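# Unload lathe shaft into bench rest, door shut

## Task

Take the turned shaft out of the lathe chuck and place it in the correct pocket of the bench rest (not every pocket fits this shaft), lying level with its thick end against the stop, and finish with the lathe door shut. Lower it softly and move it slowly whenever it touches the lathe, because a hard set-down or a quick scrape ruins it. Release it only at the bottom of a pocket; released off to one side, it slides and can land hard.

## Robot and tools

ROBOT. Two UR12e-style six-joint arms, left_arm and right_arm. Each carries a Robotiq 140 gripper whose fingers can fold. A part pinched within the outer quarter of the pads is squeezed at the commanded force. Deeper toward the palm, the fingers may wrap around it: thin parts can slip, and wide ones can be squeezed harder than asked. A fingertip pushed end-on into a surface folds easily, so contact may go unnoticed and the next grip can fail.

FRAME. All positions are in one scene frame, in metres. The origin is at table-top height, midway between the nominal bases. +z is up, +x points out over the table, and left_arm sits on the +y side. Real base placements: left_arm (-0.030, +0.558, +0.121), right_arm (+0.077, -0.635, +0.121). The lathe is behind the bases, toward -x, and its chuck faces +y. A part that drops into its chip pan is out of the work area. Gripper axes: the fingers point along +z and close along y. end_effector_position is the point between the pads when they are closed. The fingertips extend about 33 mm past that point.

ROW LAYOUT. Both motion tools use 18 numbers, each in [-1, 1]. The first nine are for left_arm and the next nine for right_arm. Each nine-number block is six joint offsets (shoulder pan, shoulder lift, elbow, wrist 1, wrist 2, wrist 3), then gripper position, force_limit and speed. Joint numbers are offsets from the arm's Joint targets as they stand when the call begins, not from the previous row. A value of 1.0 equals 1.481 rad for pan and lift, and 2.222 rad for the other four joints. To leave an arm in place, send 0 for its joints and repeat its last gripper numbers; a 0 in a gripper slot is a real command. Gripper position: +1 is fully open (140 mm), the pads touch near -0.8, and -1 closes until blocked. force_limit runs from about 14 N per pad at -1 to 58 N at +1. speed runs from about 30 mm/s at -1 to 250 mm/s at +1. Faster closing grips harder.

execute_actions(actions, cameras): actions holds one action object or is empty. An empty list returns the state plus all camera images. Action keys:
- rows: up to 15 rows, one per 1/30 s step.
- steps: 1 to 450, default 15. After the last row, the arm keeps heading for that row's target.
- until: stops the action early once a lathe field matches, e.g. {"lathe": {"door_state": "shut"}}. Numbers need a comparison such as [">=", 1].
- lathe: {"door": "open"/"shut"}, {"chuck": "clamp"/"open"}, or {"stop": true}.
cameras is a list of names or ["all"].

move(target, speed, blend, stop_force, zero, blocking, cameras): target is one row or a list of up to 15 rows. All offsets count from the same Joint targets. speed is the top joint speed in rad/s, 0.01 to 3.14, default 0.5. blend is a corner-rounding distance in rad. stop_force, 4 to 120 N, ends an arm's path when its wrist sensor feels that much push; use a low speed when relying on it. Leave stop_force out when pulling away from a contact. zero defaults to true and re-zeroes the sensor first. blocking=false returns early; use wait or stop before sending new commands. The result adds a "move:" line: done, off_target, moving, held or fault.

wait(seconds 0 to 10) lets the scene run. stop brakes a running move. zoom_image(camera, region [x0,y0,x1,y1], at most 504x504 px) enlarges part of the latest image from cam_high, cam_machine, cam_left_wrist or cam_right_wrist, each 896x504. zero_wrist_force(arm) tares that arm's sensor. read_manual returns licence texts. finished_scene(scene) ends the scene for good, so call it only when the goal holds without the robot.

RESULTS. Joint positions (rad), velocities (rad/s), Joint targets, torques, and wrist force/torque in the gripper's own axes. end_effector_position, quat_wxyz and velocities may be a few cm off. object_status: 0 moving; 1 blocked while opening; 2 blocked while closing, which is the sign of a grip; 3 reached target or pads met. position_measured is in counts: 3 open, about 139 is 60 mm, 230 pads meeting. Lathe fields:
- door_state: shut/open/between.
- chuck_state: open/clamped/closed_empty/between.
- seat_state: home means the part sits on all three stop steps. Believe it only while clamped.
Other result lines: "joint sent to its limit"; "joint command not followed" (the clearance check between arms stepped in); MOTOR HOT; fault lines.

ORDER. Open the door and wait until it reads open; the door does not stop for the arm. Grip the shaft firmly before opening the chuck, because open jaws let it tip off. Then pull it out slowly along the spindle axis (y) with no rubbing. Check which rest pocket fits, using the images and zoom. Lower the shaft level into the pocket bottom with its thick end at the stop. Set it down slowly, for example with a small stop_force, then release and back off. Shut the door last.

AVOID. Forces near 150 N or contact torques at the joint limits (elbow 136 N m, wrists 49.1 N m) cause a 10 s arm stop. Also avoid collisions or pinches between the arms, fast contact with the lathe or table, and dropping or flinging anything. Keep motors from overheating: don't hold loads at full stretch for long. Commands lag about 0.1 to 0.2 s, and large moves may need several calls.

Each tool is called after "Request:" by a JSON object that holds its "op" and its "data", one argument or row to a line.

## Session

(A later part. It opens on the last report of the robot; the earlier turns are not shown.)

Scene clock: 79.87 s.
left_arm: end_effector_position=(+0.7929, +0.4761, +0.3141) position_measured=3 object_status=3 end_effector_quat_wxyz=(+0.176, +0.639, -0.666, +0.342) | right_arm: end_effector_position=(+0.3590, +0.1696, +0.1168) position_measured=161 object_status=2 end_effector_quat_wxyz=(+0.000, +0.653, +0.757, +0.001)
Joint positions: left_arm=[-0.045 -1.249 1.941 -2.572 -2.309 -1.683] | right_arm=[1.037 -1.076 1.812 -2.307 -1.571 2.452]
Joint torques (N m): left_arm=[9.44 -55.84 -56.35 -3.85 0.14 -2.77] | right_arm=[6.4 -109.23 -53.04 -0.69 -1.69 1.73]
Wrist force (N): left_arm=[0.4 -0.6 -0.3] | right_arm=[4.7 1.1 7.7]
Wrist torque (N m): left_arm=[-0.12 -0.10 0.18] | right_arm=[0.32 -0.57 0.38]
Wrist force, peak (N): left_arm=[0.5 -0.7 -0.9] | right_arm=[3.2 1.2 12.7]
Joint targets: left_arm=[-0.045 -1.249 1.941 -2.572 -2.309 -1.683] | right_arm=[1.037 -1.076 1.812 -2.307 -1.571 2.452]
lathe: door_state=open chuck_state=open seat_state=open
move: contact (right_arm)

Request:
{"op": "move", "data": {
  "target": [0,0,0,0,0,0,1,1,1,0,0.00152,0.0004,-0.00142,0,0,-1,0.6,-1],
  "speed": 0.01,
  "stop_force": 18,
  "cameras": ["cam_right_wrist"]
}}

Request:
{"op": "zoom_image", "data": {
  "camera": "cam_right_wrist",
  "region": [370, 70, 570, 320]
}}

Scene clock: 81.50 s.
left_arm: end_effector_position=(+0.7929, +0.4761, +0.3141) position_measured=3 object_status=3 end_effector_quat_wxyz=(+0.176, +0.639, -0.666, +0.342) | right_arm: end_effector_position=(+0.3591, +0.1698, +0.1164) position_measured=161 object_status=2 end_effector_quat_wxyz=(+0.000, +0.653, +0.757, +0.001)
Joint positions: left_arm=[-0.045 -1.249 1.941 -2.572 -2.309 -1.683] | right_arm=[1.037 -1.076 1.812 -2.308 -1.571 2.452]
Joint torques (N m): left_arm=[8.65 -58.18 -55.68 -3.85 0.13 -2.69] | right_arm=[4.21 -96.13 -40.2 -0.88 -1.71 1]
Wrist force (N): left_arm=[0.1 -0.3 -0.1] | right_arm=[-0.2 -2.7 -9.5]
Wrist torque (N m): left_arm=[-0.06 -0.02 0.17] | right_arm=[0.47 -0.86 0.81]
Wrist force, peak (N): left_arm=[0.5 -0.5 -0.8] | right_arm=[-3.0 -5.2 -16.4]
Joint targets: left_arm=[-0.045 -1.249 1.941 -2.572 -2.309 -1.683] | right_arm=[1.037 -1.076 1.812 -2.308 -1.571 2.452]
lathe: door_state=open chuck_state=open seat_state=open
move: contact (right_arm)
Images, in order (width x height): cam_right_wrist 896x504.

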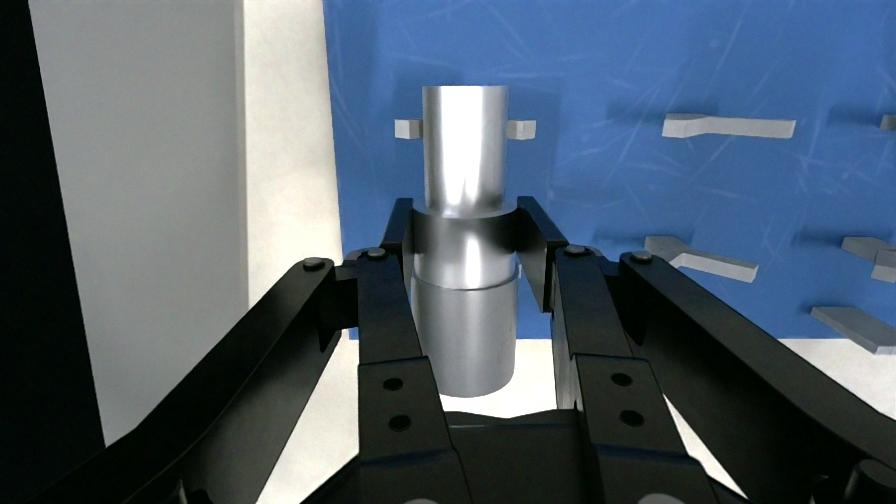

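Scaled by 2.016 from the camera's 896x504 image, which has a finer 1280x720 frame.

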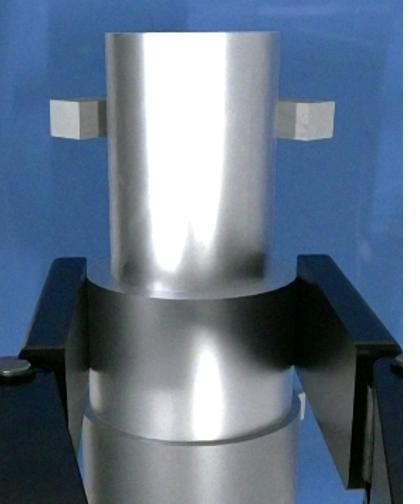

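Request:
{"op": "execute_actions", "data": {
  "actions": [
    {"rows":[[0,0,0,0,0,0,1,1,1,0,-0.00018,-0.00005,0.00017,0,0,-1,0.6,-1]],"steps":15}
  ]
}}

Request:
{"op": "execute_actions", "data": {
  "actions": [
    {"rows":[[0,0,0,0,0,0,1,1,1,0,0,0,0,0,0,0.1,0.6,-1]],"steps":45}
  ],
  "cameras": ["cam_right_wrist"]
}}

Request:
{"op": "zoom_image", "data": {
  "camera": "cam_right_wrist",
  "region": [370, 70, 570, 420]
}}

Scene clock: 82.77 s.
left_arm: end_effector_position=(+0.7929, +0.4761, +0.3141) position_measured=3 object_status=3 end_effector_quat_wxyz=(+0.176, +0.639, -0.666, +0.342) | right_arm: end_effector_position=(+0.3591, +0.1698, +0.1167) position_measured=161 object_status=2 end_effector_quat_wxyz=(+0.000, +0.653, +0.757, +0.001)
Joint positions: left_arm=[-0.045 -1.249 1.941 -2.572 -2.309 -1.683] | right_arm=[1.037 -1.076 1.812 -2.308 -1.571 2.452]
Joint torques (N m): left_arm=[9.76 -56.5 -55.82 -3.82 0.12 -2.16] | right_arm=[3.14 -109.17 -52.45 -1.3 -1.77 1.2]
Wrist force (N): left_arm=[0.5 -0.2 -0.7] | right_arm=[3.4 0.3 6.0]
Wrist torque (N m): left_arm=[-0.04 -0.10 0.17] | right_arm=[0.41 -0.66 0.71]
Wrist force, peak (N): left_arm=[0.6 -0.5 -1.0] | right_arm=[-0.4 -2.7 -10.6]
Joint targets: left_arm=[-0.045 -1.249 1.941 -2.572 -2.309 -1.683] | right_arm=[1.037 -1.076 1.812 -2.308 -1.571 2.452]
lathe: door_state=open chuck_state=open seat_state=open

Scene clock: 84.47 s.
left_arm: end_effector_position=(+0.7929, +0.4761, +0.3141) position_measured=3 object_status=3 end_effector_quat_wxyz=(+0.176, +0.639, -0.666, +0.342) | right_arm: end_effector_position=(+0.3591, +0.1698, +0.1167) position_measured=117 object_status=3 end_effector_quat_wxyz=(+0.000, +0.653, +0.757, +0.001)
Joint positions: left_arm=[-0.045 -1.249 1.941 -2.572 -2.309 -1.683] | right_arm=[1.037 -1.076 1.812 -2.308 -1.571 2.452]
Joint torques (N m): left_arm=[7.39 -59.26 -56.25 -4.01 0.25 -2.67] | right_arm=[3.68 -107.71 -48.97 -8.03 -1.72 0.92]
Wrist force (N): left_arm=[0.2 -0.5 -0.2] | right_arm=[2.5 1.9 6.2]
Wrist torque (N m): left_arm=[-0.11 -0.05 0.18] | right_arm=[0.43 -0.68 0.22]
Wrist force, peak (N): left_arm=[0.5 -0.5 -0.9] | right_arm=[0.8 -0.3 10.4]
Joint targets: left_arm=[-0.045 -1.249 1.941 -2.572 -2.309 -1.683] | right_arm=[1.037 -1.076 1.812 -2.308 -1.571 2.452]
lathe: door_state=open chuck_state=open seat_state=open
Images, in order (width x height): cam_right_wrist 896x504.

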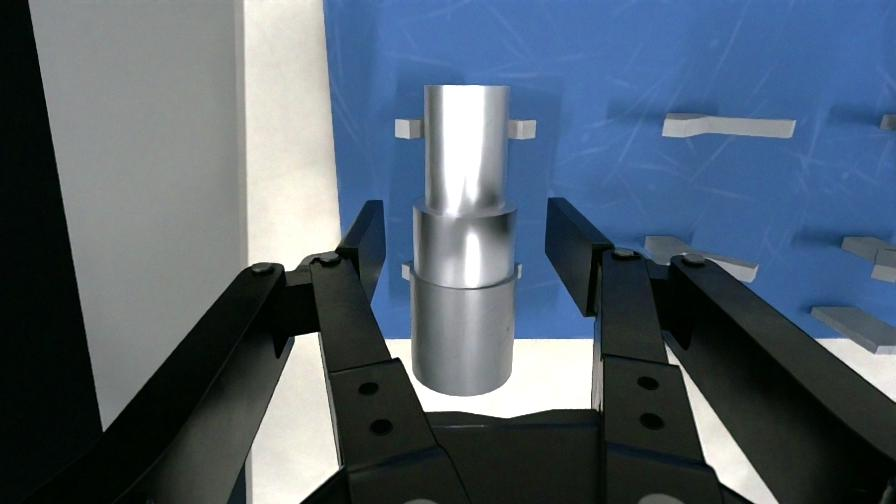

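Scaled by 1.440 from the camera's 896x504 image, which has a finer 1280x720 frame.

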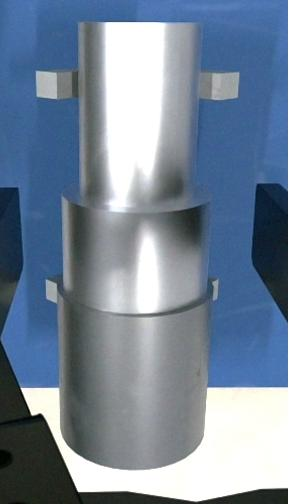

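Request:
{"op": "move", "data": {
  "target": [
    [0,0,0,0,0,0,1,1,1,0,-0.0303,-0.0081,0.0283,0,0,0.1,0.6,-1],
    [0,0,0,0,0,0,1,1,1,0,-0.0972,-0.0451,0.1105,0,0,0.1,0.6,-1]
  ],
  "speed": [0.1,0.25],
  "blend": [0.01,0],
  "cameras": ["cam_right_wrist"]
}}

Request:
{"op": "zoom_image", "data": {
  "camera": "cam_right_wrist",
  "region": [370, 120, 590, 340]
}}

Scene clock: 86.77 s.
left_arm: end_effector_position=(+0.7929, +0.4761, +0.3141) position_measured=3 object_status=3 end_effector_quat_wxyz=(+0.176, +0.639, -0.666, +0.342) | right_arm: end_effector_position=(+0.3588, +0.1692, +0.2663) position_measured=117 object_status=3 end_effector_quat_wxyz=(+0.000, +0.653, +0.757, +0.000)
Joint positions: left_arm=[-0.045 -1.249 1.941 -2.572 -2.309 -1.683] | right_arm=[1.037 -1.22 1.711 -2.063 -1.571 2.452]
Joint torques (N m): left_arm=[8.74 -58.83 -56.02 -3.97 0.03 -2.71] | right_arm=[5.14 -102.2 -60.33 -1.08 -1.6 0.86]
Wrist force (N): left_arm=[0.5 -0.2 -0.2] | right_arm=[2.4 2.0 6.2]
Wrist torque (N m): left_arm=[-0.04 -0.12 0.17] | right_arm=[0.45 -0.69 0.24]
Wrist force, peak (N): left_arm=[1.1 -0.4 -0.7] | right_arm=[2.2 1.4 7.2]
Joint targets: left_arm=[-0.045 -1.249 1.941 -2.572 -2.309 -1.683] | right_arm=[1.037 -1.220 1.711 -2.063 -1.571 2.452]
lathe: door_state=open chuck_state=open seat_state=open
move: done
Images, in order (width x height): cam_right_wrist 896x504.

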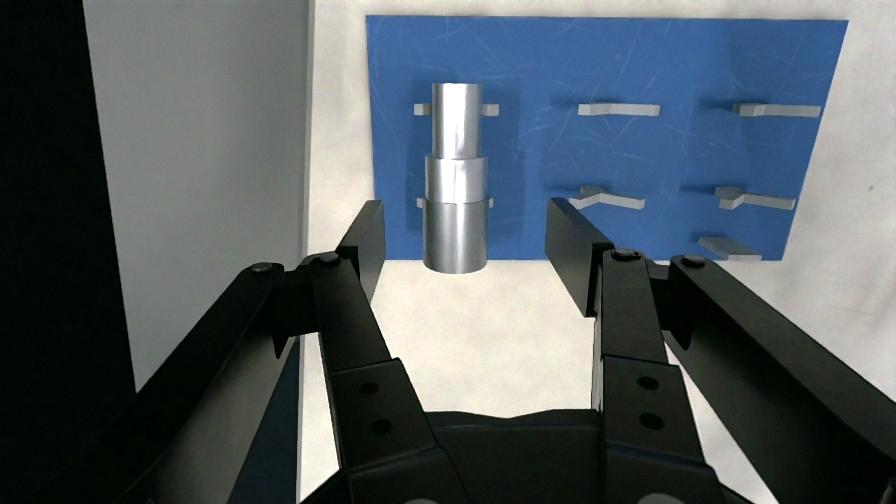

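Scaled by 2.291 from the camera's 896x504 image, which has a finer 1280x720 frame.

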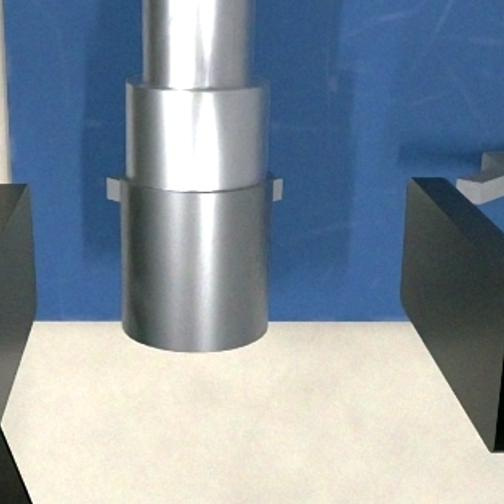

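Request:
{"op": "execute_actions", "data": {
  "actions": [
    {"lathe":{"door":"shut"},"steps":150,"until":{"lathe":{"door_state":"shut"}}}
  ],
  "cameras": ["cam_left_wrist","cam_right_wrist","cam_high"]
}}

Request:
{"op": "zoom_image", "data": {
  "camera": "cam_left_wrist",
  "region": [720, 0, 896, 120]
}}

Request:
{"op": "zoom_image", "data": {
  "camera": "cam_right_wrist",
  "region": [640, 180, 820, 280]
}}

Scene clock: 89.70 s.
left_arm: end_effector_position=(+0.7929, +0.4761, +0.3141) position_measured=3 object_status=3 end_effector_quat_wxyz=(+0.176, +0.639, -0.666, +0.342) | right_arm: end_effector_position=(+0.3588, +0.1692, +0.2665) position_measured=117 object_status=3 end_effector_quat_wxyz=(+0.000, +0.653, +0.757, +0.000)
Joint positions: left_arm=[-0.045 -1.249 1.941 -2.572 -2.309 -1.683] | right_arm=[1.037 -1.22 1.711 -2.063 -1.571 2.452]
Joint torques (N m): left_arm=[10.06 -58.23 -55.83 -3.71 0.23 -2.73] | right_arm=[3.26 -103.7 -60.19 -1.07 -1.6 0.89]
Wrist force (N): left_arm=[0.3 -0.2 -0.4] | right_arm=[2.6 2.1 6.1]
Wrist torque (N m): left_arm=[-0.03 -0.06 0.18] | right_arm=[0.48 -0.74 0.25]
Wrist force, peak (N): left_arm=[0.5 -0.8 -0.8] | right_arm=[2.5 1.9 6.4]
Joint targets: left_arm=[-0.045 -1.249 1.941 -2.572 -2.309 -1.683] | right_arm=[1.037 -1.220 1.711 -2.063 -1.571 2.452]
Tool commands: left_gripper/position=+1.0 left_gripper/force_limit=+1.0 left_gripper/speed=+1.0 right_gripper/position=+0.1 right_gripper/force_limit=+0.6 right_gripper/speed=-1.0
lathe: door_state=shut chuck_state=open seat_state=open
Images, in order (width x height): cam_high 896x504, cam_left_wrist 896x504, cam_right_wrist 896x504.

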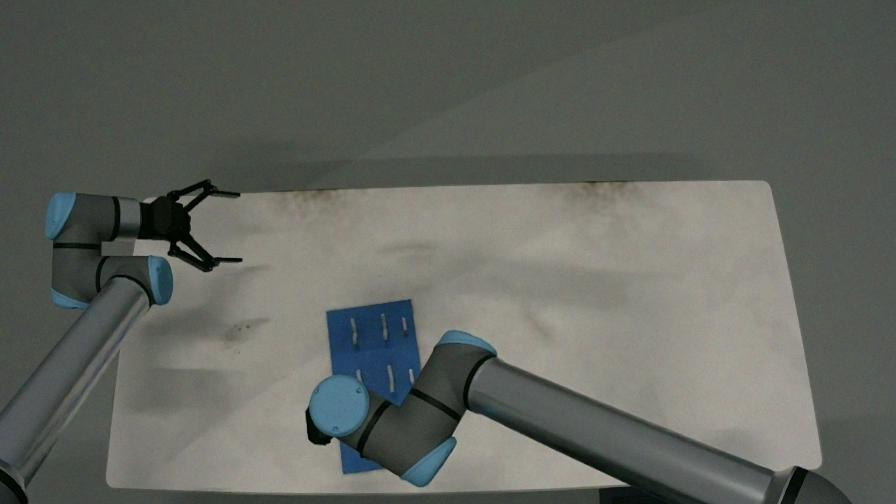

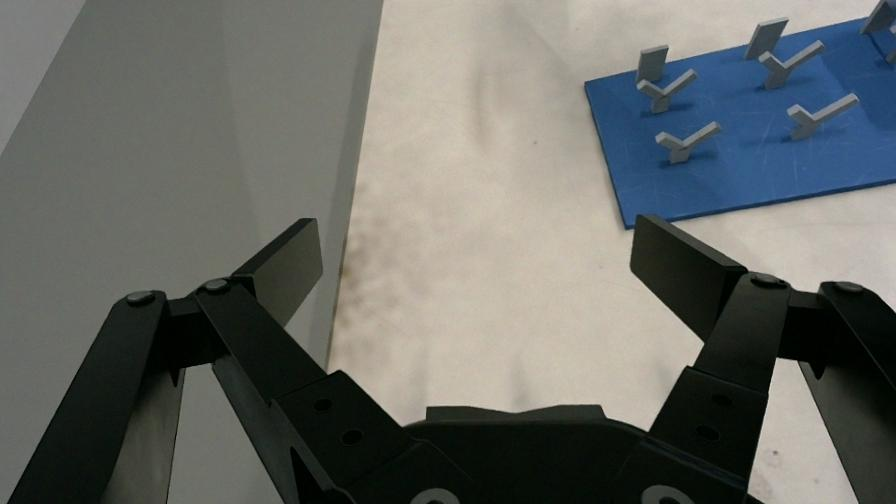

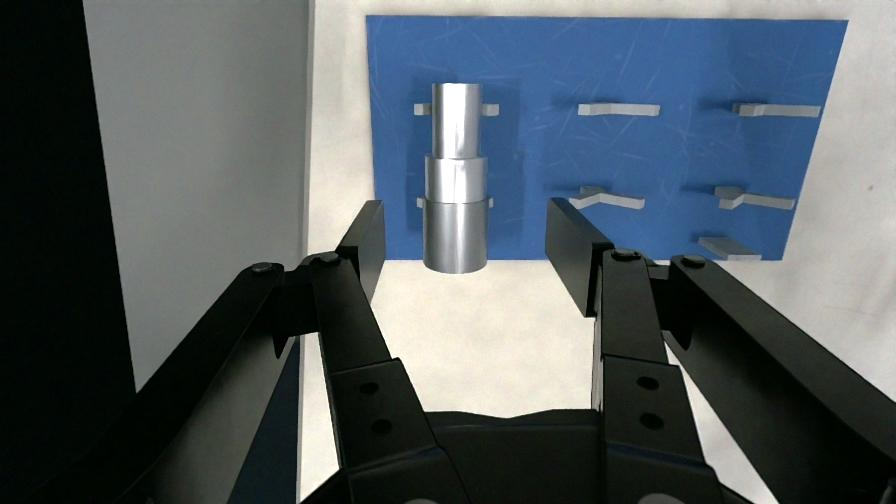

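Scaled by 2.864 from the camera's 896x504 image, which has a finer 1280x720 frame.

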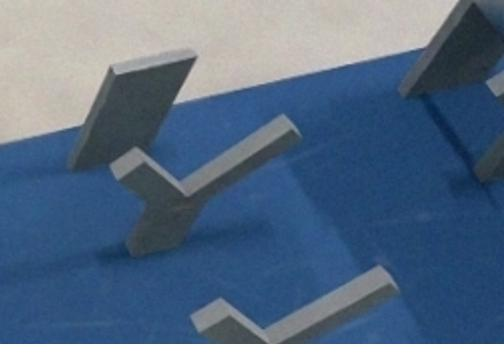

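Scaled by 2.800 from the camera's 896x504 image, which has a finer 1280x720 frame.

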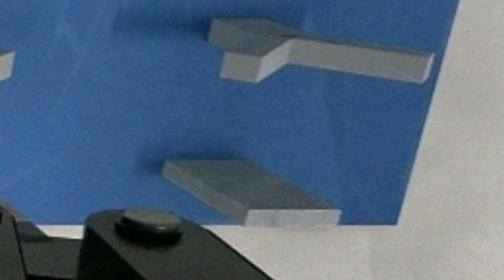

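Request:
{"op": "finished_scene", "data": {
  "scene": 1
}}

The scene is finished: the task was done.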